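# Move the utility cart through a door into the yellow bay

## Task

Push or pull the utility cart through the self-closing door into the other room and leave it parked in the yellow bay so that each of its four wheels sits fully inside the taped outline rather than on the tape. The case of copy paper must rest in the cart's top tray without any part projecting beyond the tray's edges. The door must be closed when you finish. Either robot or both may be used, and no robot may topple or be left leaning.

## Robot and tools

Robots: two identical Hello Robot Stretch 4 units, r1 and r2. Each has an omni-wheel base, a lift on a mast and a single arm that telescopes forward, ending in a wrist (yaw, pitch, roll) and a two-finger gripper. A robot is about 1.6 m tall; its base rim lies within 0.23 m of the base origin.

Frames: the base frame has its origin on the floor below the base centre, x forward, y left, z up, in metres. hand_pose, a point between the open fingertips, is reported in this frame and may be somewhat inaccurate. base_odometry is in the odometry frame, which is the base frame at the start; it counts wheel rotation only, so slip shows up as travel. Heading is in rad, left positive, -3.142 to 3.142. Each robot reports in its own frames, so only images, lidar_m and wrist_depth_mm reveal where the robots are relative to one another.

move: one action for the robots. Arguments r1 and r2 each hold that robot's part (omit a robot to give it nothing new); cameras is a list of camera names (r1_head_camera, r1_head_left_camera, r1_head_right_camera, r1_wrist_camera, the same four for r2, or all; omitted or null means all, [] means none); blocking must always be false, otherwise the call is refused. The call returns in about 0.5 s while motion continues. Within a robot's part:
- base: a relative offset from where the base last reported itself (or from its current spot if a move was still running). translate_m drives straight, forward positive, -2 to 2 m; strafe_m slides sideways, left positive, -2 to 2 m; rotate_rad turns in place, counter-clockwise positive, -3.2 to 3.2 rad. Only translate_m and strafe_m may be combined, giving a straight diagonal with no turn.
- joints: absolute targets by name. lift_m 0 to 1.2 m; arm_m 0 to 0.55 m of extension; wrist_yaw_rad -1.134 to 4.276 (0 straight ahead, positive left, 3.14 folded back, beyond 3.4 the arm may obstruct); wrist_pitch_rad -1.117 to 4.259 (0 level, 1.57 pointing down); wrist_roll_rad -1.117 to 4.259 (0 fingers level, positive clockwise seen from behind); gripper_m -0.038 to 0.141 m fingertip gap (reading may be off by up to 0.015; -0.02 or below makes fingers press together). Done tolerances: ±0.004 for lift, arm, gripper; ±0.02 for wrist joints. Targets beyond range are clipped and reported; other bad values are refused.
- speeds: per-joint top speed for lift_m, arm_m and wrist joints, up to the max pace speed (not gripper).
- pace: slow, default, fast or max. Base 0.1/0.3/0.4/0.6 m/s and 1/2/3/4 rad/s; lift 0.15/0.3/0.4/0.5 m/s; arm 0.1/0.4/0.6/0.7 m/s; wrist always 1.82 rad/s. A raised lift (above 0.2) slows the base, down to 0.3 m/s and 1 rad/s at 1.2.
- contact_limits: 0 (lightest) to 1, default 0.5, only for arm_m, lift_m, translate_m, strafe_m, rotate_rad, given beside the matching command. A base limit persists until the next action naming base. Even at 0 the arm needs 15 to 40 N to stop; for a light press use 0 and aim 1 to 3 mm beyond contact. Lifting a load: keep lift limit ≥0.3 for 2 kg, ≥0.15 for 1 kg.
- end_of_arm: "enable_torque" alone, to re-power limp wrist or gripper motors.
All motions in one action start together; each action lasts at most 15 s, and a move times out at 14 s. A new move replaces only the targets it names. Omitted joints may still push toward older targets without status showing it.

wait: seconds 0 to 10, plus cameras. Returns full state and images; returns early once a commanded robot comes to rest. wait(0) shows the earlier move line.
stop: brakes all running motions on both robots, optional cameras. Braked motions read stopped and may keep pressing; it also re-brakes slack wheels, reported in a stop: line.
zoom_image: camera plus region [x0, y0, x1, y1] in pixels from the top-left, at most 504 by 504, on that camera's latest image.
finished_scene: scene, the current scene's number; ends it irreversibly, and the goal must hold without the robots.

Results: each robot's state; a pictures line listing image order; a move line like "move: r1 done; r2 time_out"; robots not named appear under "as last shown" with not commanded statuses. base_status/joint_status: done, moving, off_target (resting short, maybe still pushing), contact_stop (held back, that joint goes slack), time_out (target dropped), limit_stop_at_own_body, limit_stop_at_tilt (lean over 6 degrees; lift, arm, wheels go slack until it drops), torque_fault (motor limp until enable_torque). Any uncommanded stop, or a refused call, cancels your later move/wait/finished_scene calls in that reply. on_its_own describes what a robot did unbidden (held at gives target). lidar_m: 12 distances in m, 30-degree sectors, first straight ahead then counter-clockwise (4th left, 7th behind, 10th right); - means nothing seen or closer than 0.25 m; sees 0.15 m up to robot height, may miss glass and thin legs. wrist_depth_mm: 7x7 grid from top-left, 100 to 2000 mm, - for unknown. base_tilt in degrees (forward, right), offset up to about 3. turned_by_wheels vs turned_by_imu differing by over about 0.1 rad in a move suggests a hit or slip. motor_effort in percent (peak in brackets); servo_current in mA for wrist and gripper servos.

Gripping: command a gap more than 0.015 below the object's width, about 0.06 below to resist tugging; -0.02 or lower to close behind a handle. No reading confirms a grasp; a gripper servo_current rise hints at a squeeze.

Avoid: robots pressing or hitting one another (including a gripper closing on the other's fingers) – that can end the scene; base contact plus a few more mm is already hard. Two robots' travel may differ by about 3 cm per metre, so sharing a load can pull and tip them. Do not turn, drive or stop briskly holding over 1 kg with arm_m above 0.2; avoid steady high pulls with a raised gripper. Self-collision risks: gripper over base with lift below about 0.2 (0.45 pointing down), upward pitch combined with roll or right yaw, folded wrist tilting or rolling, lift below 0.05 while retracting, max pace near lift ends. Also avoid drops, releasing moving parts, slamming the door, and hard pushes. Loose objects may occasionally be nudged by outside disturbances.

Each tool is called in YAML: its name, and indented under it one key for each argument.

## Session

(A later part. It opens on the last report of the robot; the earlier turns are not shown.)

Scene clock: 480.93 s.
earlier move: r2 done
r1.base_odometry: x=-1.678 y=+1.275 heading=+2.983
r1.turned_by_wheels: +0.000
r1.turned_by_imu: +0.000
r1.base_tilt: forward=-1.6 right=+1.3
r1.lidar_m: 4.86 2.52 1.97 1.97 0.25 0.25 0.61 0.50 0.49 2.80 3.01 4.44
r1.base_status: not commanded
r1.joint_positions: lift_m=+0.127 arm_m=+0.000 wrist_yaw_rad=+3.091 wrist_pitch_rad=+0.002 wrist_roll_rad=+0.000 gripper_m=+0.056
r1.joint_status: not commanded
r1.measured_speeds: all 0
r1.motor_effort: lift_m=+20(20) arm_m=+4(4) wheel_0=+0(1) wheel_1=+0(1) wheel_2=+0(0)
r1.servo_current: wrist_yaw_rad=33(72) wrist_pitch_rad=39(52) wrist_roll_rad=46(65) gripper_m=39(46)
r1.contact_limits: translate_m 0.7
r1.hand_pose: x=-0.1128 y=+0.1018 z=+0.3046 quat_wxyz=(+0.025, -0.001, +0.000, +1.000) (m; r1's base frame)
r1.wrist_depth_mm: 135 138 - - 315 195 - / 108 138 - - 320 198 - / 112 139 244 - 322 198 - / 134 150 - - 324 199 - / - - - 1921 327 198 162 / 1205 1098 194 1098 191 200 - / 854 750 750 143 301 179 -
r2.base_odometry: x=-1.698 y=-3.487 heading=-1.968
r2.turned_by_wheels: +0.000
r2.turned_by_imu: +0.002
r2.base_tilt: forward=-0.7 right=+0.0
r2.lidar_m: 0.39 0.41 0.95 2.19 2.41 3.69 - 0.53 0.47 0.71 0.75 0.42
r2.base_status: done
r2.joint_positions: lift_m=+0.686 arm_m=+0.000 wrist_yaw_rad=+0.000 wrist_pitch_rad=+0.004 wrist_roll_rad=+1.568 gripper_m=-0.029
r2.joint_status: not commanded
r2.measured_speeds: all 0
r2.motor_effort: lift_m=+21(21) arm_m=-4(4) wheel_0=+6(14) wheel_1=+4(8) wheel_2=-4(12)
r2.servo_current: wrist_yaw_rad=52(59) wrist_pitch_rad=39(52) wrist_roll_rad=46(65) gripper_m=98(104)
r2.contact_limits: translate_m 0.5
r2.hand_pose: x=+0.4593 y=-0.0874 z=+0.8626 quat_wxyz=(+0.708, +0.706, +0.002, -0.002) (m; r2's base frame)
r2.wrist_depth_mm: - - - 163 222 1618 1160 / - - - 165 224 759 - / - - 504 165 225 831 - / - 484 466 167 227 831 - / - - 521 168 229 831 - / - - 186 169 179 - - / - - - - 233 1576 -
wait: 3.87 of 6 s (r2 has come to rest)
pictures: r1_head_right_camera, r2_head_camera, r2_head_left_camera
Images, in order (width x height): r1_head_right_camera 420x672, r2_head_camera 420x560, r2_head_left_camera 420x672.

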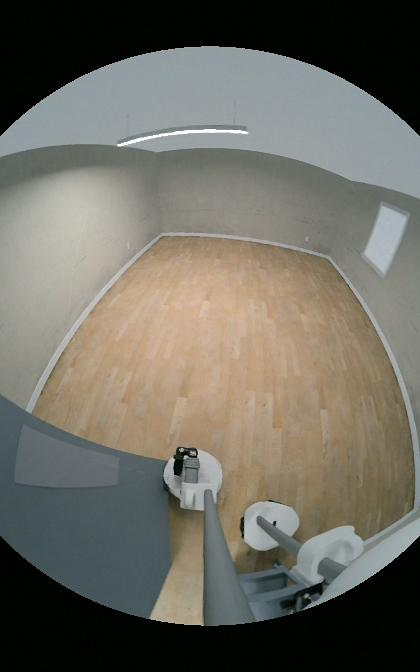

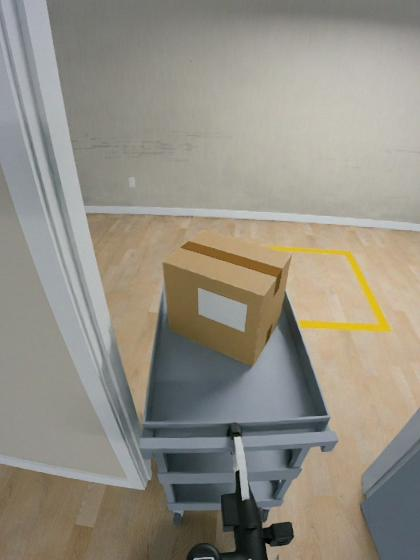

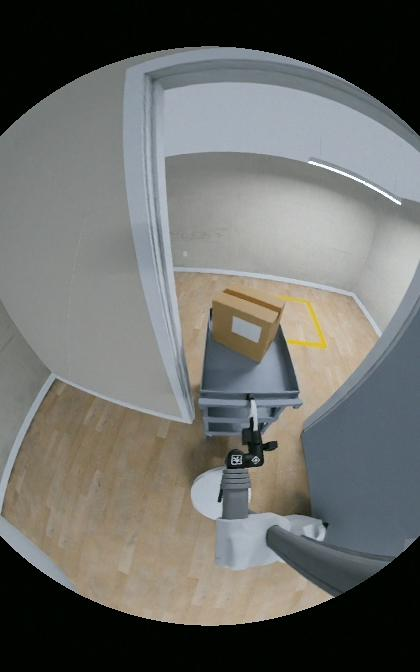

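move:
  r2: {"base":{"translate_m":0.4,"strafe_m":-0.1},"pace":"slow","contact_limits":{"translate_m":0.5}}
  blocking: false
  cameras: []

wait:
  seconds: 6
  cameras: ["r2_head_camera","r2_head_left_camera"]

Scene clock: 486.40 s.
move: r2 moving
r1: as last shown
r1.base_tilt: forward=-1.6 right=+1.2
r1.lidar_m: 4.85 2.49 1.99 1.98 0.25 0.25 0.64 0.51 0.48 2.80 3.04 4.42
r1.motor_effort: lift_m=+20(20) arm_m=+4(4) wheel_0=+0(1) wheel_1=+0(0) wheel_2=+0(0)
r1.servo_current: wrist_yaw_rad=59(59) wrist_pitch_rad=46(46) wrist_roll_rad=52(59) gripper_m=46(46)
r1.contact_limits: translate_m 0.7
r1.wrist_depth_mm: 136 138 - - 315 195 - / 108 138 - - 320 196 - / 112 139 245 - 324 198 - / 133 150 - - 324 199 - / - - - 1921 327 200 162 / 1205 1182 193 1098 191 200 - / 842 768 759 143 301 179 -
r2.base_odometry: x=-1.705 y=-3.497 heading=-1.967
r2.turned_by_wheels: +0.000
r2.turned_by_imu: +0.001
r2.base_tilt: forward=-0.7 right=+0.0
r2.lidar_m: 0.39 0.40 0.89 2.19 2.41 3.70 - 0.53 0.51 0.68 0.73 0.44
r2.base_status: translate_m moving; strafe_m moving
r2.joint_positions: lift_m=+0.686 arm_m=+0.000 wrist_yaw_rad=+0.000 wrist_pitch_rad=+0.004 wrist_roll_rad=+1.568 gripper_m=-0.029
r2.joint_status: not commanded
r2.measured_speeds: translate_m=+0.050 strafe_m=-0.012 rotate_rad=+0.003 lift_m=+0.000 arm_m=+0.000 wrist_yaw_rad=+0.000 wrist_pitch_rad=+0.000 wrist_roll_rad=+0.000
r2.motor_effort: lift_m=+21(21) arm_m=-4(4) wheel_0=+11(12) wheel_1=+4(6) wheel_2=-10(12)
r2.servo_current: wrist_yaw_rad=52(52) wrist_pitch_rad=46(52) wrist_roll_rad=39(59) gripper_m=91(98)
r2.contact_limits: translate_m 0.5
r2.hand_pose: x=+0.4593 y=-0.0874 z=+0.8626 quat_wxyz=(+0.708, +0.706, +0.002, -0.002) (m; r2's base frame)
r2.wrist_depth_mm: - - - 163 223 1618 1138 / - - - 164 224 750 - / - - 504 166 227 820 - / - 480 466 167 227 831 - / - - 517 168 229 842 - / - - 187 168 179 - - / - - - - 233 1618 -
pictures: none
No camera images: "cameras" was empty.

Scene clock: 491.27 s.
earlier move: r2 done
r1.base_odometry: x=-1.678 y=+1.275 heading=+2.983
r1.turned_by_wheels: +0.000
r1.turned_by_imu: +0.000
r1.base_tilt: forward=-1.6 right=+1.3
r1.lidar_m: 4.86 2.49 1.97 1.97 0.25 0.27 0.62 0.74 1.50 2.81 3.03 4.44
r1.base_status: not commanded
r1.joint_positions: lift_m=+0.127 arm_m=+0.000 wrist_yaw_rad=+3.091 wrist_pitch_rad=+0.002 wrist_roll_rad=+0.000 gripper_m=+0.056
r1.joint_status: not commanded
r1.measured_speeds: all 0
r1.motor_effort: lift_m=+20(20) arm_m=+4(4) wheel_0=+0(1) wheel_1=+0(0) wheel_2=+0(0)
r1.servo_current: wrist_yaw_rad=52(72) wrist_pitch_rad=46(52) wrist_roll_rad=52(72) gripper_m=33(52)
r1.contact_limits: translate_m 0.7
r1.hand_pose: x=-0.1128 y=+0.1018 z=+0.3046 quat_wxyz=(+0.025, -0.001, +0.000, +1.000) (m; r1's base frame)
r1.wrist_depth_mm: 136 138 - - 317 195 - / 108 138 - - 319 197 - / 112 138 245 - 324 198 - / 134 150 - - 327 199 - / 809 976 1921 1983 327 200 162 / 750 946 193 1098 191 200 - / 741 759 750 143 300 178 -
r2.base_odometry: x=-1.944 y=-3.817 heading=-1.967
r2.turned_by_wheels: +0.000
r2.turned_by_imu: +0.001
r2.base_tilt: forward=-0.7 right=+0.1
r2.lidar_m: 0.37 0.39 0.39 1.25 2.46 3.76 0.97 0.73 0.63 0.58 0.69 0.43
r2.base_status: done
r2.joint_positions: lift_m=+0.686 arm_m=+0.000 wrist_yaw_rad=+0.000 wrist_pitch_rad=+0.004 wrist_roll_rad=+1.568 gripper_m=-0.029
r2.joint_status: not commanded
r2.measured_speeds: all 0
r2.motor_effort: lift_m=+21(21) arm_m=-4(4) wheel_0=+4(13) wheel_1=+5(8) wheel_2=-6(12)
r2.servo_current: wrist_yaw_rad=39(59) wrist_pitch_rad=39(52) wrist_roll_rad=39(59) gripper_m=91(98)
r2.contact_limits: translate_m 0.5
r2.hand_pose: x=+0.4593 y=-0.0874 z=+0.8626 quat_wxyz=(+0.708, +0.706, +0.002, -0.002) (m; r2's base frame)
r2.wrist_depth_mm: - - - 181 244 1661 1160 / - - - 179 239 1756 512 / - - 640 176 237 798 - / - 508 466 233 235 842 - / - - 488 172 232 831 - / - - 186 169 178 - - / - - 574 - 227 - -
wait: 4.87 of 6 s (r2 has come to rest)
pictures: r2_head_camera, r2_head_left_camera
Images, in order (width x height): r2_head_camera 420x560, r2_head_left_camera 420x672.

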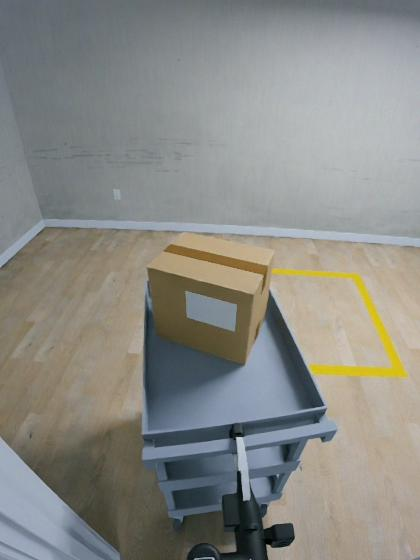

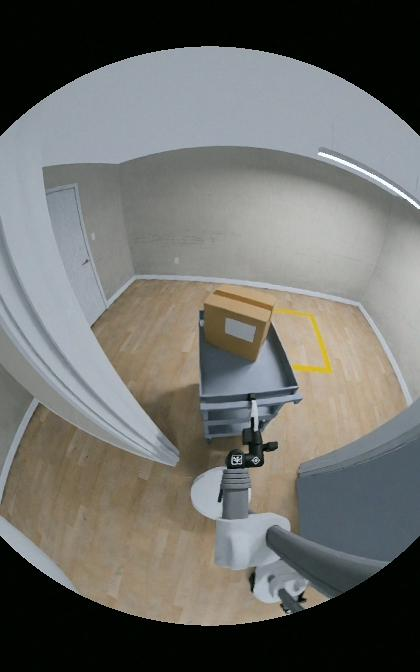

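move:
  r2: {"base":{"translate_m":0.4,"strafe_m":-0.12},"pace":"slow","contact_limits":{"translate_m":0.5}}
  blocking: false
  cameras: []

wait:
  seconds: 6
  cameras: ["r2_head_camera","r2_head_right_camera"]

Scene clock: 523.77 s.
move: r2 moving
r1: as last shown
r1.lidar_m: 4.85 2.51 1.98 1.95 0.25 0.27 0.60 0.75 1.48 2.79 3.01 4.41
r1.motor_effort: lift_m=+20(20) arm_m=+4(4) wheel_0=+0(0) wheel_1=+0(0) wheel_2=+0(0)
r1.servo_current: wrist_yaw_rad=59(59) wrist_pitch_rad=39(46) wrist_roll_rad=52(59) gripper_m=46(46)
r1.contact_limits: translate_m 0.7
r1.wrist_depth_mm: 136 138 - - 317 195 - / 108 138 - - 320 198 - / 112 138 244 - 322 198 - / 134 150 - - 322 199 - / 798 960 - 1983 327 200 163 / 759 917 195 1098 191 200 - / 759 768 759 143 298 179 -
r2.base_odometry: x=-1.953 y=-3.827 heading=-1.967
r2.turned_by_wheels: +0.000
r2.turned_by_imu: +0.001
r2.base_tilt: forward=-0.7 right=+0.1
r2.lidar_m: 0.37 0.39 0.38 1.21 2.44 3.80 0.98 0.75 0.63 0.57 2.73 0.44
r2.base_status: translate_m moving; strafe_m moving
r2.joint_positions: lift_m=+0.686 arm_m=+0.000 wrist_yaw_rad=+0.000 wrist_pitch_rad=+0.004 wrist_roll_rad=+1.568 gripper_m=-0.029
r2.joint_status: not commanded
r2.measured_speeds: translate_m=+0.049 strafe_m=-0.014 rotate_rad=-0.001 lift_m=+0.000 arm_m=+0.000 wrist_yaw_rad=+0.000 wrist_pitch_rad=+0.000 wrist_roll_rad=+0.000
r2.motor_effort: lift_m=+21(21) arm_m=-4(4) wheel_0=+7(11) wheel_1=+6(8) wheel_2=-12(13)
r2.servo_current: wrist_yaw_rad=39(52) wrist_pitch_rad=46(46) wrist_roll_rad=46(59) gripper_m=85(98)
r2.contact_limits: translate_m 0.5
r2.hand_pose: x=+0.4593 y=-0.0874 z=+0.8626 quat_wxyz=(+0.708, +0.706, +0.002, -0.002) (m; r2's base frame)
r2.wrist_depth_mm: - - - 181 245 1661 1160 / - - - 179 242 1661 508 / - - 640 176 238 809 - / - - 469 232 235 831 - / - - 488 172 232 831 - / - - 186 169 179 - - / - - 569 - 226 - -
pictures: none
No camera images: "cameras" was empty.

Scene clock: 528.67 s.
earlier move: r2 done
r1.base_odometry: x=-1.678 y=+1.275 heading=+2.983
r1.turned_by_wheels: +0.000
r1.turned_by_imu: +0.000
r1.base_tilt: forward=-1.6 right=+1.2
r1.lidar_m: 4.86 2.53 1.99 1.98 0.25 0.26 0.63 1.06 1.52 2.81 3.03 4.46
r1.base_status: not commanded
r1.joint_positions: lift_m=+0.127 arm_m=+0.000 wrist_yaw_rad=+3.091 wrist_pitch_rad=+0.002 wrist_roll_rad=+0.000 gripper_m=+0.056
r1.joint_status: not commanded
r1.measured_speeds: all 0
r1.motor_effort: lift_m=+20(20) arm_m=+4(4) wheel_0=+0(1) wheel_1=+0(0) wheel_2=+0(0)
r1.servo_current: wrist_yaw_rad=52(65) wrist_pitch_rad=39(52) wrist_roll_rad=59(72) gripper_m=33(46)
r1.contact_limits: translate_m 0.7
r1.hand_pose: x=-0.1128 y=+0.1018 z=+0.3046 quat_wxyz=(+0.025, -0.001, +0.000, +1.000) (m; r1's base frame)
r1.wrist_depth_mm: 136 138 - - 319 196 - / 108 138 - - 320 198 - / 112 138 236 - 322 199 - / 133 150 - - 325 198 - / 1708 1138 1397 1983 327 200 163 / 1182 1098 194 1098 191 200 - / 842 759 768 143 301 179 -
r2.base_odometry: x=-2.209 y=-4.139 heading=-1.967
r2.turned_by_wheels: +0.000
r2.turned_by_imu: +0.002
r2.base_tilt: forward=-0.7 right=+0.1
r2.lidar_m: 0.33 0.36 2.33 0.45 0.45 3.85 1.09 0.70 0.57 1.17 2.67 0.45
r2.base_status: done
r2.joint_positions: lift_m=+0.686 arm_m=+0.000 wrist_yaw_rad=+0.000 wrist_pitch_rad=+0.004 wrist_roll_rad=+1.568 gripper_m=-0.029
r2.joint_status: not commanded
r2.measured_speeds: all 0
r2.motor_effort: lift_m=+21(21) arm_m=-4(4) wheel_0=+6(11) wheel_1=+4(8) wheel_2=-5(13)
r2.servo_current: wrist_yaw_rad=46(59) wrist_pitch_rad=52(52) wrist_roll_rad=52(65) gripper_m=98(104)
r2.contact_limits: translate_m 0.5
r2.hand_pose: x=+0.4593 y=-0.0874 z=+0.8626 quat_wxyz=(+0.708, +0.706, +0.002, -0.002) (m; r2's base frame)
r2.wrist_depth_mm: - - - 263 271 297 1042 / - - - 255 259 1756 500 / - - - 189 249 1661 - / - - 544 181 241 842 - / - 480 469 177 234 820 - / - - 186 169 179 - - / - - 525 - 220 - -
wait: 4.90 of 6 s (r2 has come to rest)
pictures: r2_head_camera, r2_head_right_camera
Images, in order (width x height): r2_head_camera 420x560, r2_head_right_camera 420x672.

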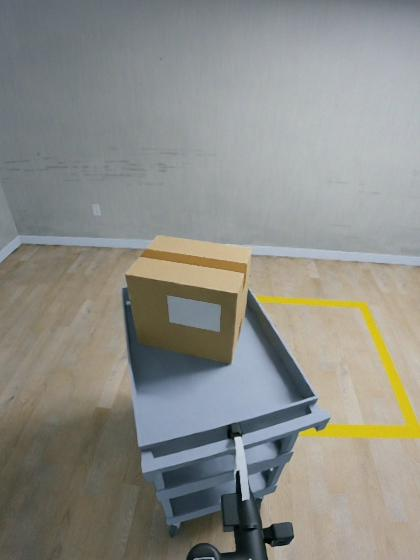

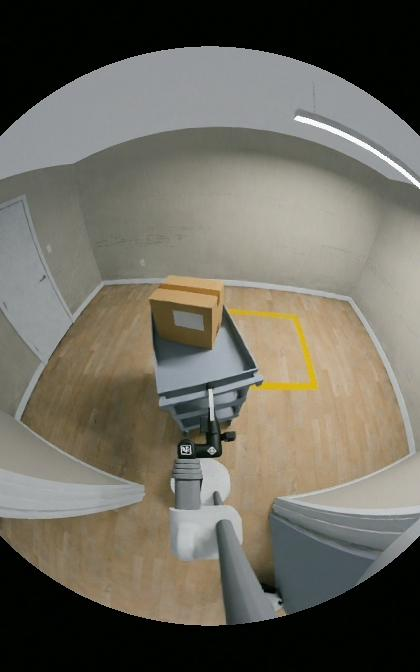

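move:
  r2: {"base":{"rotate_rad":-0.4},"pace":"slow","contact_limits":{"rotate_rad":0.6}}
  blocking: false
  cameras: []

wait:
  seconds: 4
  cameras: ["r2_head_camera","r2_head_right_camera"]

Scene clock: 533.30 s.
move: r2 moving
r1: as last shown
r1.base_tilt: forward=-1.6 right=+1.3
r1.lidar_m: 4.86 2.51 1.98 1.97 0.25 0.25 0.63 1.05 1.50 2.80 3.05 4.44
r1.servo_current: wrist_yaw_rad=46(65) wrist_pitch_rad=39(46) wrist_roll_rad=46(65) gripper_m=39(46)
r1.contact_limits: translate_m 0.7
r1.wrist_depth_mm: 136 138 - - 317 196 - / 108 138 - - 319 197 - / 112 138 245 - 322 199 - / 134 150 1863 - 324 199 - / 1661 1138 1366 1863 325 200 162 / 1205 1118 193 1078 191 200 - / 854 759 750 143 300 178 -
r2.base_odometry: x=-2.209 y=-4.140 heading=-2.091
r2.turned_by_wheels: -0.125
r2.turned_by_imu: -0.120
r2.base_tilt: forward=-0.7 right=+0.1
r2.lidar_m: 0.32 0.30 2.40 0.44 0.46 3.37 1.14 0.80 0.57 0.59 2.56 0.47
r2.base_status: rotate_rad moving
r2.joint_positions: lift_m=+0.686 arm_m=+0.000 wrist_yaw_rad=+0.008 wrist_pitch_rad=+0.005 wrist_roll_rad=+1.569 gripper_m=-0.029
r2.joint_status: not commanded
r2.measured_speeds: translate_m=+0.001 strafe_m=-0.001 rotate_rad=-0.486 lift_m=+0.000 arm_m=+0.000 wrist_yaw_rad=+0.003 wrist_pitch_rad=+0.000 wrist_roll_rad=+0.002
r2.motor_effort: lift_m=+21(21) arm_m=-4(4) wheel_0=+12(12) wheel_1=+7(9) wheel_2=+15(15)
r2.servo_current: wrist_yaw_rad=59(59) wrist_pitch_rad=39(52) wrist_roll_rad=46(59) gripper_m=91(98)
r2.contact_limits: rotate_rad 0.6
r2.hand_pose: x=+0.4600 y=-0.0851 z=+0.8626 quat_wxyz=(+0.708, +0.706, +0.004, +0.001) (m; r2's base frame)
r2.wrist_depth_mm: - - - 271 309 314 317 / - - - 278 290 1537 1182 / - - - 260 271 1708 496 / - - - 193 253 750 - / - - 462 182 239 842 - / - - 187 170 178 - - / - - 484 - 219 - -
pictures: none
No camera images: "cameras" was empty.

Scene clock: 534.33 s.
earlier move: r2 done
r1.base_odometry: x=-1.678 y=+1.275 heading=+2.983
r1.turned_by_wheels: +0.000
r1.turned_by_imu: +0.000
r1.base_tilt: forward=-1.6 right=+1.3
r1.lidar_m: 4.85 2.47 2.00 1.98 0.25 0.25 0.62 1.06 1.53 2.80 3.06 4.46
r1.base_status: not commanded
r1.joint_positions: lift_m=+0.127 arm_m=+0.000 wrist_yaw_rad=+3.091 wrist_pitch_rad=+0.002 wrist_roll_rad=+0.000 gripper_m=+0.056
r1.joint_status: not commanded
r1.measured_speeds: all 0
r1.motor_effort: lift_m=+20(20) arm_m=+4(4) wheel_0=+0(1) wheel_1=+0(0) wheel_2=+0(0)
r1.servo_current: wrist_yaw_rad=72(72) wrist_pitch_rad=46(46) wrist_roll_rad=59(65) gripper_m=46(46)
r1.contact_limits: translate_m 0.7
r1.hand_pose: x=-0.1128 y=+0.1018 z=+0.3046 quat_wxyz=(+0.025, -0.001, +0.000, +1.000) (m; r1's base frame)
r1.wrist_depth_mm: 136 138 - - 319 195 - / 108 138 1863 - 319 197 - / 112 139 245 - 324 197 - / 133 150 - - 325 200 - / - 1160 1336 1921 325 200 162 / 1229 1138 193 1078 191 200 - / 854 750 741 143 300 178 -
r2.base_odometry: x=-2.209 y=-4.139 heading=-2.366
r2.turned_by_wheels: -0.275
r2.turned_by_imu: -0.267
r2.base_tilt: forward=-0.6 right=+0.1
r2.lidar_m: 0.25 0.27 2.64 2.30 0.44 0.56 - 1.07 0.61 0.56 2.45 0.48
r2.base_status: done
r2.joint_positions: lift_m=+0.686 arm_m=+0.000 wrist_yaw_rad=-0.002 wrist_pitch_rad=+0.005 wrist_roll_rad=+1.569 gripper_m=-0.029
r2.joint_status: not commanded
r2.measured_speeds: all 0
r2.motor_effort: lift_m=+21(21) arm_m=-4(4) wheel_0=+0(13) wheel_1=+4(9) wheel_2=+5(17)
r2.servo_current: wrist_yaw_rad=52(72) wrist_pitch_rad=46(52) wrist_roll_rad=39(65) gripper_m=98(104)
r2.contact_limits: rotate_rad 0.6
r2.hand_pose: x=+0.4592 y=-0.0879 z=+0.8626 quat_wxyz=(+0.708, +0.706, +0.001, -0.002) (m; r2's base frame)
r2.wrist_depth_mm: - - - - - 1618 1138 / - - - 353 - 1661 1138 / - - - 283 382 1397 1060 / - - - 227 325 1708 480 / - - - 184 258 1708 530 / - - 186 158 179 627 - / - - 413 - 195 - -
wait: 1.03 of 4 s (r2 has come to rest)
pictures: r2_head_camera, r2_head_right_camera
Images, in order (width x height): r2_head_camera 420x560, r2_head_right_camera 420x672.

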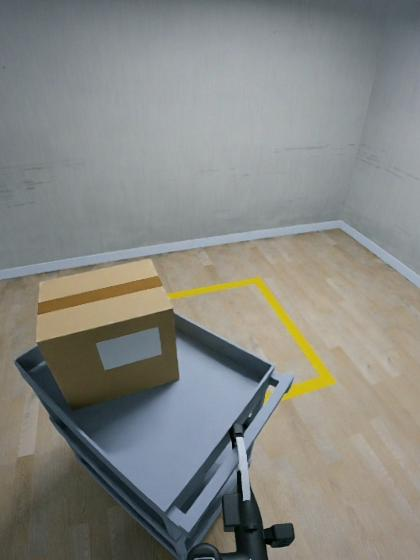

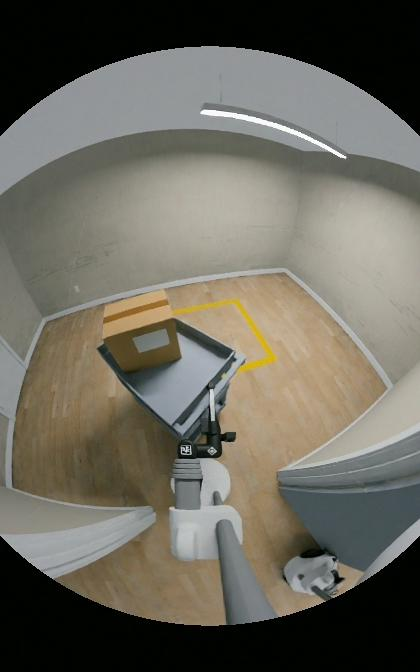

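move:
  r2: {"base":{"translate_m":0.145,"strafe_m":0.3},"pace":"slow","contact_limits":{"translate_m":0.5}}
  blocking: false
  cameras: []

wait:
  seconds: 6
  cameras: ["r2_head_camera","r2_head_right_camera"]

Scene clock: 548.67 s.
move: r2 moving
r1: as last shown
r1.lidar_m: 4.85 2.47 1.98 1.96 0.25 0.25 0.65 1.09 1.50 2.79 3.02 4.44
r1.motor_effort: lift_m=+20(20) arm_m=+4(4) wheel_0=-1(1) wheel_1=+0(0) wheel_2=+0(0)
r1.servo_current: wrist_yaw_rad=65(65) wrist_pitch_rad=46(46) wrist_roll_rad=33(52) gripper_m=46(52)
r1.contact_limits: translate_m 0.7
r1.wrist_depth_mm: 136 138 - - 315 196 - / 108 138 1863 - 319 198 - / 112 139 245 - 320 198 - / 134 150 - - 325 199 - / 1756 1138 1618 1921 327 200 162 / 1205 1138 191 1078 190 200 - / 842 741 759 143 301 179 -
r2.base_odometry: x=-2.205 y=-4.151 heading=-2.367
r2.turned_by_wheels: -0.001
r2.turned_by_imu: +0.000
r2.base_tilt: forward=-0.7 right=+0.1
r2.lidar_m: 0.25 0.28 2.61 2.27 0.43 0.52 - 1.09 0.63 0.59 2.45 0.50
r2.base_status: translate_m moving; strafe_m moving
r2.joint_positions: lift_m=+0.686 arm_m=+0.000 wrist_yaw_rad=-0.002 wrist_pitch_rad=+0.005 wrist_roll_rad=+1.569 gripper_m=-0.029
r2.joint_status: not commanded
r2.measured_speeds: translate_m=+0.021 strafe_m=+0.045 rotate_rad=-0.001 lift_m=+0.000 arm_m=+0.000 wrist_yaw_rad=-0.008 wrist_pitch_rad=+0.000 wrist_roll_rad=+0.000
r2.motor_effort: lift_m=+21(21) arm_m=-4(4) wheel_0=-7(10) wheel_1=+8(10) wheel_2=-10(10)
r2.servo_current: wrist_yaw_rad=59(59) wrist_pitch_rad=46(52) wrist_roll_rad=46(59) gripper_m=91(98)
r2.contact_limits: translate_m 0.5
r2.hand_pose: x=+0.4591 y=-0.0881 z=+0.8626 quat_wxyz=(+0.708, +0.706, +0.001, -0.002) (m; r2's base frame)
r2.wrist_depth_mm: - - - - - 1661 1160 / - - - 353 - 1708 1182 / - - - 281 382 1397 1042 / - - - 226 325 1661 484 / - - - 183 255 1708 525 / - - 187 158 179 615 - / - - 449 - 200 - -
pictures: none
No camera images: "cameras" was empty.

Scene clock: 552.77 s.
earlier move: r2 done
r1.base_odometry: x=-1.678 y=+1.275 heading=+2.983
r1.turned_by_wheels: +0.000
r1.turned_by_imu: +0.000
r1.base_tilt: forward=-1.6 right=+1.3
r1.lidar_m: 4.84 2.50 1.98 1.98 0.25 0.26 0.64 1.32 1.52 2.80 3.01 4.45
r1.base_status: not commanded
r1.joint_positions: lift_m=+0.127 arm_m=+0.000 wrist_yaw_rad=+3.091 wrist_pitch_rad=+0.002 wrist_roll_rad=+0.000 gripper_m=+0.056
r1.joint_status: not commanded
r1.measured_speeds: all 0
r1.motor_effort: lift_m=+20(20) arm_m=+4(4) wheel_0=+0(1) wheel_1=+0(0) wheel_2=+0(0)
r1.servo_current: wrist_yaw_rad=39(72) wrist_pitch_rad=39(52) wrist_roll_rad=46(65) gripper_m=46(52)
r1.contact_limits: translate_m 0.7
r1.hand_pose: x=-0.1128 y=+0.1018 z=+0.3046 quat_wxyz=(+0.025, -0.001, +0.000, +1.000) (m; r1's base frame)
r1.wrist_depth_mm: 136 138 - - 315 195 - / 108 138 - - 320 198 - / 112 139 245 - 322 197 - / 133 150 - - 325 198 - / 1397 1366 - 1983 324 200 162 / 1205 1229 193 1098 191 200 - / 842 750 759 143 301 179 -
r2.base_odometry: x=-2.103 y=-4.455 heading=-2.367
r2.turned_by_wheels: +0.000
r2.turned_by_imu: +0.000
r2.base_tilt: forward=-0.7 right=+0.0
r2.lidar_m: 0.29 0.29 2.35 2.07 0.68 0.39 0.37 1.38 0.93 0.89 2.70 0.47
r2.base_status: done
r2.joint_positions: lift_m=+0.686 arm_m=+0.000 wrist_yaw_rad=-0.006 wrist_pitch_rad=+0.005 wrist_roll_rad=+1.569 gripper_m=-0.029
r2.joint_status: not commanded
r2.measured_speeds: all 0
r2.motor_effort: lift_m=+21(21) arm_m=-4(5) wheel_0=-6(13) wheel_1=+4(10) wheel_2=-5(14)
r2.servo_current: wrist_yaw_rad=52(65) wrist_pitch_rad=46(52) wrist_roll_rad=46(65) gripper_m=85(98)
r2.contact_limits: translate_m 0.5
r2.hand_pose: x=+0.4588 y=-0.0892 z=+0.8626 quat_wxyz=(+0.708, +0.706, -0.001, -0.004) (m; r2's base frame)
r2.wrist_depth_mm: - - - 277 - 1537 1138 / - - - 297 332 343 345 / - - - 216 289 1708 496 / - - - 199 264 1808 - / - - 615 183 241 820 - / - 455 186 167 177 - - / - 462 459 - 213 - -
wait: 4.10 of 6 s (r2 has come to rest)
pictures: r2_head_camera, r2_head_right_camera
Images, in order (width x height): r2_head_camera 420x560, r2_head_right_camera 420x672.

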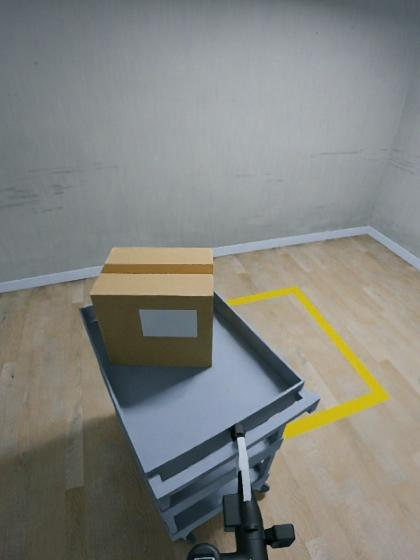

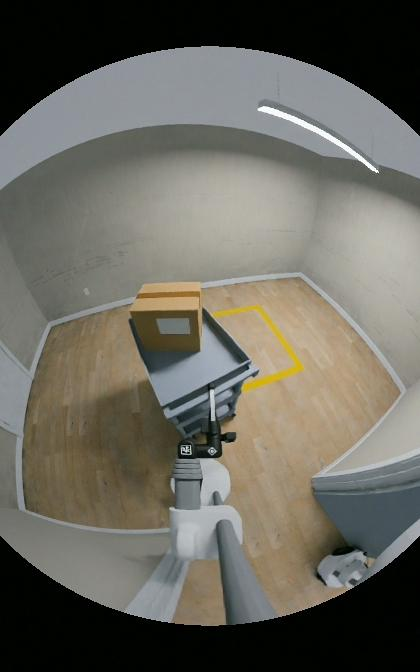

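move:
  r2: {"base":{"strafe_m":0.24},"pace":"slow","contact_limits":{"strafe_m":0.5}}
  blocking: false
  cameras: []

wait:
  seconds: 6
  cameras: ["r2_head_camera","r2_head_right_camera"]

Scene clock: 561.67 s.
move: r2 moving
r1: as last shown
r1.lidar_m: 4.86 2.51 1.99 1.97 0.25 0.27 0.63 1.32 1.48 2.79 2.99 4.47
r1.motor_effort: lift_m=+20(20) arm_m=+4(4) wheel_0=+0(0) wheel_1=+0(0) wheel_2=+0(0)
r1.servo_current: wrist_yaw_rad=33(52) wrist_pitch_rad=39(52) wrist_roll_rad=46(46) gripper_m=39(46)
r1.contact_limits: translate_m 0.7
r1.wrist_depth_mm: 136 138 - - 317 195 - / 108 138 - - 317 198 - / 112 139 245 - 324 198 - / 134 150 - - 325 199 - / 1397 1430 - 1983 325 200 162 / 1229 1182 193 1078 191 199 - / 854 759 759 143 300 179 -
r2.base_odometry: x=-2.093 y=-4.465 heading=-2.367
r2.turned_by_wheels: +0.000
r2.turned_by_imu: +0.000
r2.base_tilt: forward=-0.7 right=+0.1
r2.lidar_m: 0.31 0.32 2.33 2.05 0.72 0.39 0.38 1.37 0.95 0.92 2.71 0.45
r2.base_status: strafe_m moving
r2.joint_positions: lift_m=+0.686 arm_m=+0.000 wrist_yaw_rad=-0.006 wrist_pitch_rad=+0.005 wrist_roll_rad=+1.569 gripper_m=-0.029
r2.joint_status: not commanded
r2.measured_speeds: translate_m=-0.001 strafe_m=+0.056 rotate_rad=+0.004 lift_m=+0.000 arm_m=+0.000 wrist_yaw_rad=+0.000 wrist_pitch_rad=+0.000 wrist_roll_rad=+0.000
r2.motor_effort: lift_m=+21(21) arm_m=-4(4) wheel_0=-13(13) wheel_1=+7(8) wheel_2=-1(5)
r2.servo_current: wrist_yaw_rad=52(59) wrist_pitch_rad=52(52) wrist_roll_rad=46(65) gripper_m=91(91)
r2.contact_limits: strafe_m 0.5
r2.hand_pose: x=+0.4588 y=-0.0892 z=+0.8626 quat_wxyz=(+0.708, +0.706, -0.001, -0.004) (m; r2's base frame)
r2.wrist_depth_mm: - - - 276 - 1537 1098 / - - - 294 327 345 345 / - - - 215 285 1661 473 / - - - 198 264 1808 - / - - 585 183 240 820 - / - 455 186 166 178 - - / - 462 459 - 213 - -
pictures: none
No camera images: "cameras" was empty.

Scene clock: 564.70 s.
earlier move: r2 done
r1.base_odometry: x=-1.678 y=+1.275 heading=+2.983
r1.turned_by_wheels: +0.000
r1.turned_by_imu: +0.000
r1.base_tilt: forward=-1.6 right=+1.3
r1.lidar_m: 4.83 2.50 2.00 1.98 0.25 0.26 0.62 1.31 1.49 2.80 3.03 4.44
r1.base_status: not commanded
r1.joint_positions: lift_m=+0.127 arm_m=+0.000 wrist_yaw_rad=+3.091 wrist_pitch_rad=+0.002 wrist_roll_rad=+0.000 gripper_m=+0.056
r1.joint_status: not commanded
r1.measured_speeds: all 0
r1.motor_effort: lift_m=+20(20) arm_m=+4(4) wheel_0=+0(1) wheel_1=+0(1) wheel_2=+0(0)
r1.servo_current: wrist_yaw_rad=46(65) wrist_pitch_rad=46(52) wrist_roll_rad=39(65) gripper_m=39(46)
r1.contact_limits: translate_m 0.7
r1.hand_pose: x=-0.1128 y=+0.1018 z=+0.3046 quat_wxyz=(+0.025, -0.001, +0.000, +1.000) (m; r1's base frame)
r1.wrist_depth_mm: 136 137 - - 315 195 - / 108 138 - - 319 197 - / 112 138 245 - 322 198 - / 134 150 - - 325 199 - / 1430 1921 - 1921 327 200 162 / 1182 1205 193 1078 191 200 - / 854 750 750 143 300 178 -
r2.base_odometry: x=-1.936 y=-4.626 heading=-2.367
r2.turned_by_wheels: +0.000
r2.turned_by_imu: +0.000
r2.base_tilt: forward=-0.6 right=+0.1
r2.lidar_m: 0.35 0.38 2.09 1.81 0.84 0.47 0.37 0.37 1.15 1.15 2.93 0.44
r2.base_status: done
r2.joint_positions: lift_m=+0.686 arm_m=+0.000 wrist_yaw_rad=-0.003 wrist_pitch_rad=+0.005 wrist_roll_rad=+1.569 gripper_m=-0.029
r2.joint_status: not commanded
r2.measured_speeds: all 0
r2.motor_effort: lift_m=+21(21) arm_m=-4(5) wheel_0=-5(16) wheel_1=+4(9) wheel_2=+0(5)
r2.servo_current: wrist_yaw_rad=59(65) wrist_pitch_rad=39(52) wrist_roll_rad=46(65) gripper_m=91(98)
r2.contact_limits: strafe_m 0.5
r2.hand_pose: x=+0.4591 y=-0.0883 z=+0.8626 quat_wxyz=(+0.708, +0.706, +0.001, -0.003) (m; r2's base frame)
r2.wrist_depth_mm: - - - 186 249 1661 1138 / - - - 183 245 1808 521 / - - - 179 241 788 - / - - 466 235 236 842 - / - - 484 174 233 820 - / - - 186 170 177 - - / - - 564 - - - -
wait: 3.03 of 6 s (r2 has come to rest)
pictures: r2_head_camera, r2_head_right_camera
Images, in order (width x height): r2_head_camera 420x560, r2_head_right_camera 420x672.

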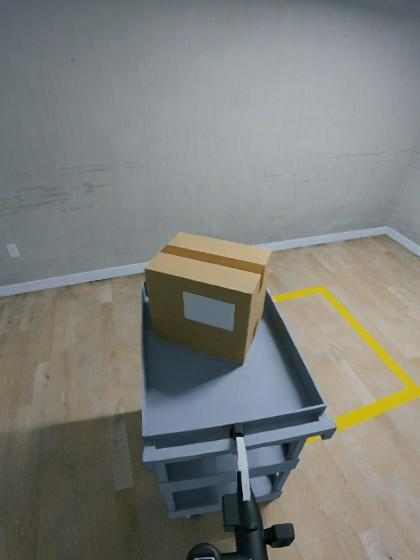

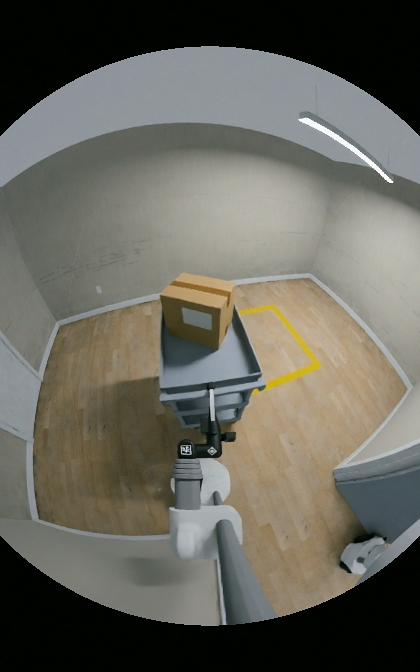

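move:
  r2: {"base":{"translate_m":0.08,"strafe_m":0.24},"pace":"slow","contact_limits":{"translate_m":0.5}}
  blocking: false
  cameras: []

wait:
  seconds: 6
  cameras: ["r2_head_camera","r2_head_right_camera"]

Scene clock: 578.57 s.
move: r2 moving
r1: as last shown
r1.lidar_m: 4.87 2.50 1.98 1.98 0.25 0.26 0.64 1.31 1.51 2.80 3.04 4.47
r1.motor_effort: lift_m=+20(20) arm_m=+4(4) wheel_0=+0(1) wheel_1=+0(0) wheel_2=+0(0)
r1.servo_current: wrist_yaw_rad=72(72) wrist_pitch_rad=39(46) wrist_roll_rad=59(59) gripper_m=39(46)
r1.contact_limits: translate_m 0.7
r1.wrist_depth_mm: 136 138 - - 317 195 - / 108 138 - - 319 198 - / 112 138 245 - 320 198 - / 133 150 - - 324 198 - / 1397 1983 - 1921 327 200 163 / 1205 1205 193 1098 191 200 - / 842 759 750 143 301 179 -
r2.base_odometry: x=-1.930 y=-4.638 heading=-2.367
r2.turned_by_wheels: -0.001
r2.turned_by_imu: +0.000
r2.base_tilt: forward=-0.7 right=+0.1
r2.lidar_m: 0.36 0.39 2.08 1.82 0.85 0.48 0.41 0.38 1.21 1.15 2.93 0.43
r2.base_status: translate_m moving; strafe_m moving
r2.joint_positions: lift_m=+0.686 arm_m=+0.000 wrist_yaw_rad=-0.003 wrist_pitch_rad=+0.005 wrist_roll_rad=+1.569 gripper_m=-0.029
r2.joint_status: not commanded
r2.measured_speeds: translate_m=+0.016 strafe_m=+0.046 rotate_rad=+0.001 lift_m=+0.000 arm_m=+0.000 wrist_yaw_rad=+0.000 wrist_pitch_rad=+0.000 wrist_roll_rad=+0.000
r2.motor_effort: lift_m=+21(21) arm_m=-4(4) wheel_0=-9(11) wheel_1=+6(9) wheel_2=-7(9)
r2.servo_current: wrist_yaw_rad=39(52) wrist_pitch_rad=39(46) wrist_roll_rad=59(59) gripper_m=91(98)
r2.contact_limits: translate_m 0.5
r2.hand_pose: x=+0.4591 y=-0.0883 z=+0.8626 quat_wxyz=(+0.708, +0.706, +0.001, -0.003) (m; r2's base frame)
r2.wrist_depth_mm: - - - 185 248 1618 1160 / - - - 181 243 1808 500 / - - - 179 241 809 - / - - 466 234 236 842 - / - - 488 174 232 831 - / - - 186 169 177 - - / - - 569 - - - -
pictures: none
No camera images: "cameras" was empty.

Scene clock: 581.87 s.
earlier move: r2 done
r1.base_odometry: x=-1.678 y=+1.275 heading=+2.983
r1.turned_by_wheels: +0.000
r1.turned_by_imu: +0.000
r1.base_tilt: forward=-1.6 right=+1.3
r1.lidar_m: 4.86 2.51 1.99 1.95 0.25 0.26 0.62 1.30 1.52 2.79 3.01 4.44
r1.base_status: not commanded
r1.joint_positions: lift_m=+0.127 arm_m=+0.000 wrist_yaw_rad=+3.091 wrist_pitch_rad=+0.002 wrist_roll_rad=+0.000 gripper_m=+0.056
r1.joint_status: not commanded
r1.measured_speeds: all 0
r1.motor_effort: lift_m=+20(20) arm_m=+4(4) wheel_0=+0(1) wheel_1=+0(0) wheel_2=+0(0)
r1.servo_current: wrist_yaw_rad=52(78) wrist_pitch_rad=46(52) wrist_roll_rad=59(72) gripper_m=39(52)
r1.contact_limits: translate_m 0.7
r1.hand_pose: x=-0.1128 y=+0.1018 z=+0.3046 quat_wxyz=(+0.025, -0.001, +0.000, +1.000) (m; r1's base frame)
r1.wrist_depth_mm: 136 138 - - 315 195 - / 108 138 - - 320 198 - / 112 139 245 - 322 198 - / 133 150 - - 325 198 - / 1618 - - 1863 325 200 163 / 1205 1205 193 1098 191 200 - / 854 768 759 143 300 179 -
r2.base_odometry: x=-1.825 y=-4.854 heading=-2.367
r2.turned_by_wheels: +0.000
r2.turned_by_imu: +0.000
r2.base_tilt: forward=-0.7 right=+0.1
r2.lidar_m: 0.41 0.47 1.85 1.61 1.10 0.65 0.54 0.54 1.43 1.38 3.14 0.42
r2.base_status: done
r2.joint_positions: lift_m=+0.686 arm_m=+0.000 wrist_yaw_rad=-0.003 wrist_pitch_rad=+0.005 wrist_roll_rad=+1.569 gripper_m=-0.029
r2.joint_status: not commanded
r2.measured_speeds: all 0
r2.motor_effort: lift_m=+21(21) arm_m=-4(4) wheel_0=-7(12) wheel_1=+4(9) wheel_2=-6(10)
r2.servo_current: wrist_yaw_rad=46(59) wrist_pitch_rad=39(52) wrist_roll_rad=52(59) gripper_m=98(98)
r2.contact_limits: translate_m 0.5
r2.hand_pose: x=+0.4591 y=-0.0883 z=+0.8626 quat_wxyz=(+0.708, +0.706, +0.001, -0.003) (m; r2's base frame)
r2.wrist_depth_mm: - - - 144 200 661 - / - - 504 149 207 - - / - 445 442 153 213 809 - / - - 496 158 220 831 - / - - 580 163 226 - - / - - 185 168 178 554 - / - - - - - 1618 469
wait: 3.30 of 6 s (r2 has come to rest)
pictures: r2_head_camera, r2_head_right_camera
Images, in order (width x height): r2_head_camera 420x560, r2_head_right_camera 420x672.

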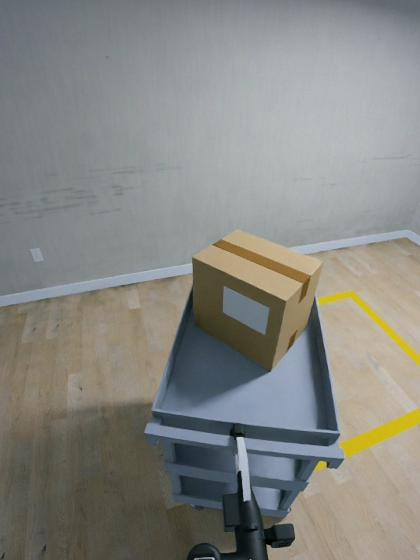

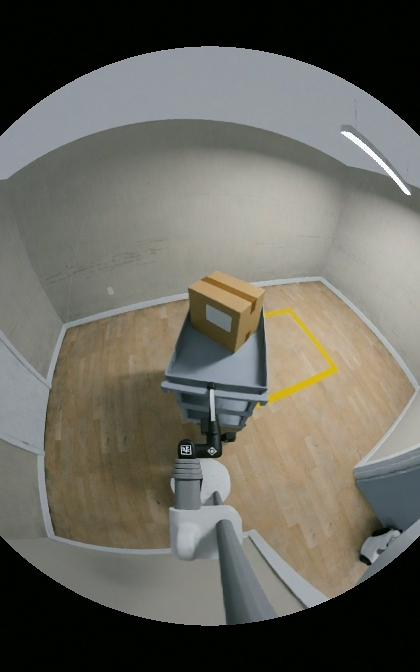

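move:
  r2: {"base":{"translate_m":0.08,"strafe_m":0.22},"pace":"slow","contact_limits":{"translate_m":0.5}}
  blocking: false
  cameras: []

wait:
  seconds: 6
  cameras: []

move:
  r2: {"base":{"rotate_rad":-0.5},"pace":"slow","contact_limits":{"rotate_rad":0.6}}
  blocking: false
  cameras: []

wait:
  seconds: 4
  cameras: ["r2_head_camera","r2_head_right_camera"]

Scene clock: 592.07 s.
move: r2 moving
r1: as last shown
r1.lidar_m: 4.86 2.48 1.99 1.99 0.25 0.27 0.64 1.31 1.51 2.81 3.02 4.46
r1.motor_effort: lift_m=+20(20) arm_m=+4(4) wheel_0=-1(1) wheel_1=+0(0) wheel_2=+0(0)
r1.servo_current: wrist_yaw_rad=46(72) wrist_pitch_rad=52(52) wrist_roll_rad=52(65) gripper_m=46(46)
r1.contact_limits: translate_m 0.7
r1.wrist_depth_mm: 136 137 - - 315 195 - / 108 138 - - 319 197 - / 112 138 246 - 322 198 - / 134 150 - - 327 200 - / 1618 - - 1983 327 200 162 / 1182 1182 194 1078 191 200 - / 854 768 750 143 301 179 -
r2.base_odometry: x=-1.820 y=-4.865 heading=-2.368
r2.turned_by_wheels: -0.001
r2.turned_by_imu: +0.000
r2.base_tilt: forward=-0.7 right=+0.1
r2.lidar_m: 0.41 0.49 1.82 1.59 1.14 0.64 0.55 0.54 1.44 1.40 3.13 0.41
r2.base_status: translate_m moving; strafe_m moving
r2.joint_positions: lift_m=+0.686 arm_m=+0.000 wrist_yaw_rad=-0.003 wrist_pitch_rad=+0.005 wrist_roll_rad=+1.569 gripper_m=-0.029
r2.joint_status: not commanded
r2.measured_speeds: translate_m=+0.017 strafe_m=+0.045 rotate_rad=+0.001 lift_m=+0.000 arm_m=+0.000 wrist_yaw_rad=+0.000 wrist_pitch_rad=+0.000 wrist_roll_rad=+0.000
r2.motor_effort: lift_m=+21(21) arm_m=-4(4) wheel_0=-6(11) wheel_1=+7(8) wheel_2=-8(9)
r2.servo_current: wrist_yaw_rad=52(59) wrist_pitch_rad=46(52) wrist_roll_rad=59(59) gripper_m=91(98)
r2.contact_limits: translate_m 0.5
r2.hand_pose: x=+0.4591 y=-0.0883 z=+0.8626 quat_wxyz=(+0.708, +0.706, +0.001, -0.003) (m; r2's base frame)
r2.wrist_depth_mm: - - - 143 199 741 - / - - 496 147 205 - - / - 439 436 151 212 - - / - - 500 158 219 831 - / - - 585 163 227 - - / - - 185 168 177 544 - / - - - - - 1708 462
pictures: none
No camera images: "cameras" was empty.

Scene clock: 595.17 s.
earlier move: r2 done
r1.base_odometry: x=-1.678 y=+1.275 heading=+2.983
r1.turned_by_wheels: +0.000
r1.turned_by_imu: +0.000
r1.base_tilt: forward=-1.6 right=+1.3
r1.lidar_m: 4.85 2.50 2.00 1.99 0.25 0.27 0.62 1.32 1.47 2.82 3.04 4.44
r1.base_status: not commanded
r1.joint_positions: lift_m=+0.127 arm_m=+0.000 wrist_yaw_rad=+3.091 wrist_pitch_rad=+0.002 wrist_roll_rad=+0.000 gripper_m=+0.056
r1.joint_status: not commanded
r1.measured_speeds: all 0
r1.motor_effort: lift_m=+20(20) arm_m=+4(4) wheel_0=+0(1) wheel_1=+0(0) wheel_2=+0(0)
r1.servo_current: wrist_yaw_rad=52(72) wrist_pitch_rad=46(52) wrist_roll_rad=52(65) gripper_m=33(46)
r1.contact_limits: translate_m 0.7
r1.hand_pose: x=-0.1128 y=+0.1018 z=+0.3046 quat_wxyz=(+0.025, -0.001, +0.000, +1.000) (m; r1's base frame)
r1.wrist_depth_mm: 136 138 - - 317 196 - / 108 138 - - 320 198 - / 112 138 245 - 324 198 - / 134 150 - - 325 199 - / 1708 - - 1863 327 200 163 / 1205 1229 194 1098 191 200 - / 854 750 768 143 301 179 -
r2.base_odometry: x=-1.729 y=-5.067 heading=-2.368
r2.turned_by_wheels: +0.000
r2.turned_by_imu: +0.000
r2.base_tilt: forward=-0.7 right=+0.1
r2.lidar_m: 0.43 2.12 1.64 1.40 1.42 0.77 0.64 0.67 0.76 1.61 3.33 0.37
r2.base_status: done
r2.joint_positions: lift_m=+0.686 arm_m=+0.000 wrist_yaw_rad=-0.003 wrist_pitch_rad=+0.005 wrist_roll_rad=+1.569 gripper_m=-0.029
r2.joint_status: not commanded
r2.measured_speeds: all 0
r2.motor_effort: lift_m=+21(21) arm_m=-4(5) wheel_0=-5(11) wheel_1=+3(10) wheel_2=-5(10)
r2.servo_current: wrist_yaw_rad=52(59) wrist_pitch_rad=46(52) wrist_roll_rad=52(59) gripper_m=91(98)
r2.contact_limits: translate_m 0.5
r2.hand_pose: x=+0.4591 y=-0.0883 z=+0.8626 quat_wxyz=(+0.708, +0.706, +0.001, -0.003) (m; r2's base frame)
r2.wrist_depth_mm: - 392 389 105 160 - - / - 399 404 115 173 - - / - - 488 120 187 - - / - - 591 132 202 - - / - - - 145 222 1756 - / - - 183 160 179 1499 473 / - 137 - - - 1661 1182
wait: 3.10 of 6 s (r2 has come to rest)
pictures: none
No camera images: "cameras" was empty.

Scene clock: 595.67 s.
move: r2 moving
r1: as last shown
r1.lidar_m: 4.86 2.52 1.98 1.98 0.25 0.26 0.64 1.30 1.50 2.81 3.02 4.45
r1.motor_effort: lift_m=+20(20) arm_m=+4(4) wheel_0=+0(0) wheel_1=+0(0) wheel_2=+0(0)
r1.servo_current: wrist_yaw_rad=46(59) wrist_pitch_rad=52(52) wrist_roll_rad=52(65) gripper_m=46(46)
r1.contact_limits: translate_m 0.7
r1.wrist_depth_mm: 136 137 - - 317 195 - / 108 138 - - 319 197 - / 112 138 244 - 322 198 - / 134 150 - - 325 199 - / 1661 - - 1921 327 200 162 / 1205 1205 195 1098 190 200 - / 854 759 750 143 298 179 -
r2.base_odometry: x=-1.729 y=-5.067 heading=-2.492
r2.turned_by_wheels: -0.124
r2.turned_by_imu: -0.120
r2.base_tilt: forward=-0.7 right=+0.1
r2.lidar_m: 0.43 0.46 1.78 1.39 1.42 0.86 0.68 0.64 0.73 1.62 3.32 0.40
r2.base_status: rotate_rad moving
r2.joint_positions: lift_m=+0.686 arm_m=+0.000 wrist_yaw_rad=+0.006 wrist_pitch_rad=+0.005 wrist_roll_rad=+1.569 gripper_m=-0.029
r2.joint_status: not commanded
r2.measured_speeds: translate_m=-0.001 strafe_m=-0.002 rotate_rad=-0.493 lift_m=+0.000 arm_m=+0.000 wrist_yaw_rad=+0.000 wrist_pitch_rad=+0.000 wrist_roll_rad=+0.000
r2.motor_effort: lift_m=+21(21) arm_m=-4(4) wheel_0=+12(15) wheel_1=+9(9) wheel_2=+10(11)
r2.servo_current: wrist_yaw_rad=46(52) wrist_pitch_rad=46(52) wrist_roll_rad=39(59) gripper_m=98(98)
r2.contact_limits: rotate_rad 0.6
r2.hand_pose: x=+0.4598 y=-0.0858 z=+0.8626 quat_wxyz=(+0.708, +0.706, +0.004, +0.000) (m; r2's base frame)
r2.wrist_depth_mm: - - 477 122 177 - - / - 418 413 125 186 - - / - 473 455 135 196 - - / - - 544 144 208 - - / - - - 154 222 - - / - - 183 165 179 1576 496 / - - - - - 1576 1160
pictures: none
No camera images: "cameras" was empty.

Scene clock: 596.87 s.
earlier move: r2 done
r1.base_odometry: x=-1.678 y=+1.275 heading=+2.983
r1.turned_by_wheels: +0.000
r1.turned_by_imu: +0.000
r1.base_tilt: forward=-1.6 right=+1.3
r1.lidar_m: 4.86 2.50 2.00 1.98 0.25 0.25 0.61 1.33 1.50 2.79 3.01 4.46
r1.base_status: not commanded
r1.joint_positions: lift_m=+0.127 arm_m=+0.000 wrist_yaw_rad=+3.091 wrist_pitch_rad=+0.002 wrist_roll_rad=+0.000 gripper_m=+0.056
r1.joint_status: not commanded
r1.measured_speeds: all 0
r1.motor_effort: lift_m=+20(20) arm_m=+4(4) wheel_0=+0(1) wheel_1=+0(0) wheel_2=+0(0)
r1.servo_current: wrist_yaw_rad=39(72) wrist_pitch_rad=39(52) wrist_roll_rad=46(65) gripper_m=46(46)
r1.contact_limits: translate_m 0.7
r1.hand_pose: x=-0.1128 y=+0.1018 z=+0.3046 quat_wxyz=(+0.025, -0.001, +0.000, +1.000) (m; r1's base frame)
r1.wrist_depth_mm: 136 138 - - 317 195 - / 108 138 - - 320 197 - / 112 139 245 - 324 198 - / 134 150 - - 327 199 - / 1708 - - 1983 325 200 163 / 1182 1205 194 1078 191 200 - / 842 759 750 143 298 179 -
r2.base_odometry: x=-1.729 y=-5.067 heading=-2.867
r2.turned_by_wheels: -0.375
r2.turned_by_imu: -0.364
r2.base_tilt: forward=-0.7 right=+0.0
r2.lidar_m: 0.35 0.34 2.14 1.60 1.42 1.32 0.77 0.67 0.67 0.81 1.61 0.45
r2.base_status: done
r2.joint_positions: lift_m=+0.686 arm_m=+0.000 wrist_yaw_rad=+0.006 wrist_pitch_rad=+0.005 wrist_roll_rad=+1.569 gripper_m=-0.029
r2.joint_status: not commanded
r2.measured_speeds: all 0
r2.motor_effort: lift_m=+21(21) arm_m=-4(5) wheel_0=+4(15) wheel_1=+5(9) wheel_2=+7(11)
r2.servo_current: wrist_yaw_rad=52(59) wrist_pitch_rad=39(52) wrist_roll_rad=52(59) gripper_m=91(98)
r2.contact_limits: rotate_rad 0.6
r2.hand_pose: x=+0.4598 y=-0.0858 z=+0.8626 quat_wxyz=(+0.708, +0.706, +0.004, +0.000) (m; r2's base frame)
r2.wrist_depth_mm: - - - 264 270 1366 1042 / - - - 255 260 1661 500 / - - - 189 250 1618 - / - - 539 182 243 831 - / - 477 469 177 236 831 - / - - 186 170 178 - - / - 145 530 - 222 - -
wait: 1.20 of 4 s (r2 has come to rest)
pictures: r2_head_camera, r2_head_right_camera
Images, in order (width x height): r2_head_camera 420x560, r2_head_right_camera 420x672.

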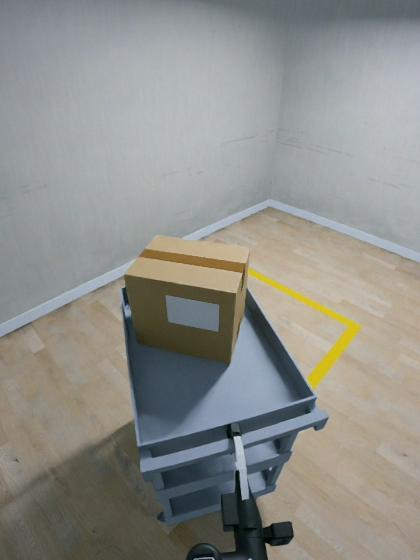

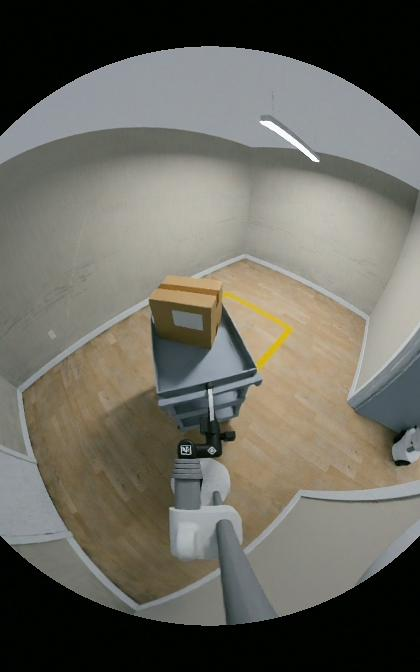

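move:
  r2: {"base":{"translate_m":0.4,"strafe_m":0.17},"pace":"slow","contact_limits":{"translate_m":0.5}}
  blocking: false
  cameras: []

wait:
  seconds: 7
  cameras: ["r2_head_camera","r2_head_right_camera"]

Scene clock: 609.80 s.
move: r2 moving
r1: as last shown
r1.lidar_m: 4.85 2.52 1.98 1.96 0.25 0.27 0.63 1.32 1.50 2.79 3.03 4.45
r1.servo_current: wrist_yaw_rad=46(65) wrist_pitch_rad=39(52) wrist_roll_rad=46(59) gripper_m=39(46)
r1.contact_limits: translate_m 0.7
r1.wrist_depth_mm: 136 138 - - 314 196 - / 108 138 - - 319 197 - / 112 138 244 - 322 198 - / 133 150 - - 325 200 - / 1708 - - - 325 201 162 / 1205 1205 194 1078 191 200 - / 866 750 750 143 301 179 -
r2.base_odometry: x=-1.739 y=-5.075 heading=-2.867
r2.turned_by_wheels: +0.000
r2.turned_by_imu: +0.000
r2.base_tilt: forward=-0.7 right=+0.1
r2.lidar_m: 0.35 0.37 2.13 1.63 1.42 1.36 0.79 0.67 0.68 0.81 1.61 0.43
r2.base_status: translate_m moving; strafe_m moving
r2.joint_positions: lift_m=+0.686 arm_m=+0.000 wrist_yaw_rad=-0.002 wrist_pitch_rad=+0.005 wrist_roll_rad=+1.569 gripper_m=-0.029
r2.joint_status: not commanded
r2.measured_speeds: translate_m=+0.049 strafe_m=+0.020 rotate_rad=-0.004 lift_m=+0.000 arm_m=+0.000 wrist_yaw_rad=-0.034 wrist_pitch_rad=+0.000 wrist_roll_rad=+0.000
r2.motor_effort: lift_m=+21(21) arm_m=-3(5) wheel_0=+4(7) wheel_1=+8(10) wheel_2=-13(13)
r2.servo_current: wrist_yaw_rad=33(65) wrist_pitch_rad=46(52) wrist_roll_rad=46(59) gripper_m=91(98)
r2.contact_limits: translate_m 0.5
r2.hand_pose: x=+0.4591 y=-0.0881 z=+0.8626 quat_wxyz=(+0.708, +0.706, +0.001, -0.002) (m; r2's base frame)
r2.wrist_depth_mm: - - - 270 278 307 306 / - - - 258 264 1661 1160 / - - - 191 252 1661 - / - - 580 183 244 820 - / - 477 466 177 234 820 - / - - 186 169 179 - - / - 525 521 - 221 - -
pictures: none
No camera images: "cameras" was empty.

Scene clock: 614.87 s.
earlier move: r2 done
r1.base_odometry: x=-1.678 y=+1.275 heading=+2.983
r1.turned_by_wheels: +0.000
r1.turned_by_imu: +0.000
r1.base_tilt: forward=-1.6 right=+1.3
r1.lidar_m: 4.87 2.51 2.00 1.96 0.25 0.27 0.62 1.31 1.50 2.80 3.03 4.46
r1.base_status: not commanded
r1.joint_positions: lift_m=+0.127 arm_m=+0.000 wrist_yaw_rad=+3.091 wrist_pitch_rad=+0.002 wrist_roll_rad=+0.000 gripper_m=+0.056
r1.joint_status: not commanded
r1.measured_speeds: all 0
r1.motor_effort: lift_m=+20(20) arm_m=+4(4) wheel_0=+0(1) wheel_1=+0(1) wheel_2=+0(0)
r1.servo_current: wrist_yaw_rad=52(65) wrist_pitch_rad=46(52) wrist_roll_rad=39(65) gripper_m=39(52)
r1.contact_limits: translate_m 0.7
r1.hand_pose: x=-0.1128 y=+0.1018 z=+0.3046 quat_wxyz=(+0.025, -0.001, +0.000, +1.000) (m; r1's base frame)
r1.wrist_depth_mm: 136 138 - - 315 195 - / 108 138 - - 320 197 - / 112 139 245 - 322 199 - / 133 150 - - 325 200 - / 1983 - - 1863 325 199 163 / 1205 1229 193 1060 191 200 - / 866 741 759 143 300 179 -
r2.base_odometry: x=-2.067 y=-5.339 heading=-2.867
r2.turned_by_wheels: +0.000
r2.turned_by_imu: +0.000
r2.base_tilt: forward=-0.7 right=+0.1
r2.lidar_m: 0.30 0.32 1.72 1.79 1.53 1.57 1.25 1.07 1.09 1.70 2.31 0.48
r2.base_status: done
r2.joint_positions: lift_m=+0.686 arm_m=+0.000 wrist_yaw_rad=-0.005 wrist_pitch_rad=+0.005 wrist_roll_rad=+1.569 gripper_m=-0.029
r2.joint_status: not commanded
r2.measured_speeds: all 0
r2.motor_effort: lift_m=+21(21) arm_m=+4(5) wheel_0=+2(8) wheel_1=+3(10) wheel_2=-5(16)
r2.servo_current: wrist_yaw_rad=59(65) wrist_pitch_rad=46(52) wrist_roll_rad=39(59) gripper_m=91(98)
r2.contact_limits: translate_m 0.5
r2.hand_pose: x=+0.4588 y=-0.0889 z=+0.8626 quat_wxyz=(+0.708, +0.706, +0.000, -0.003) (m; r2's base frame)
r2.wrist_depth_mm: - - - 277 - 1618 1138 / - - - 300 332 343 345 / - - - 274 290 1808 492 / - - - 200 260 1808 - / - - 621 184 241 820 - / - 449 186 167 177 - - / - 137 455 - 212 - -
wait: 5.07 of 7 s (r2 has come to rest)
pictures: r2_head_camera, r2_head_right_camera
Images, in order (width x height): r2_head_camera 420x560, r2_head_right_camera 420x672.

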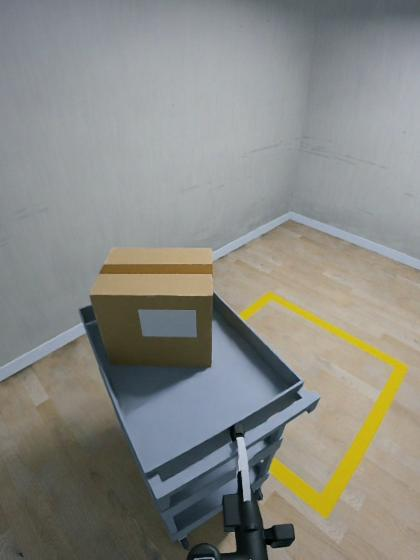

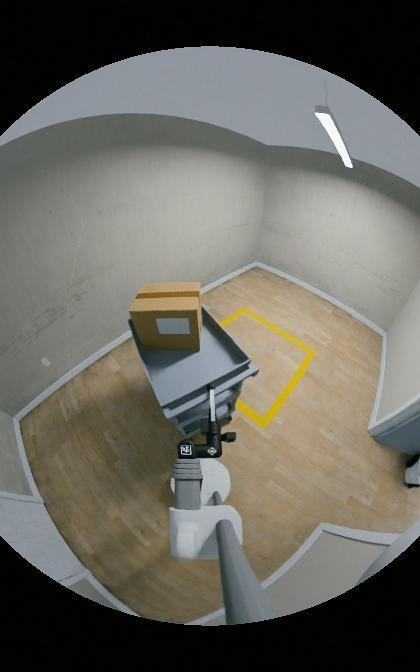

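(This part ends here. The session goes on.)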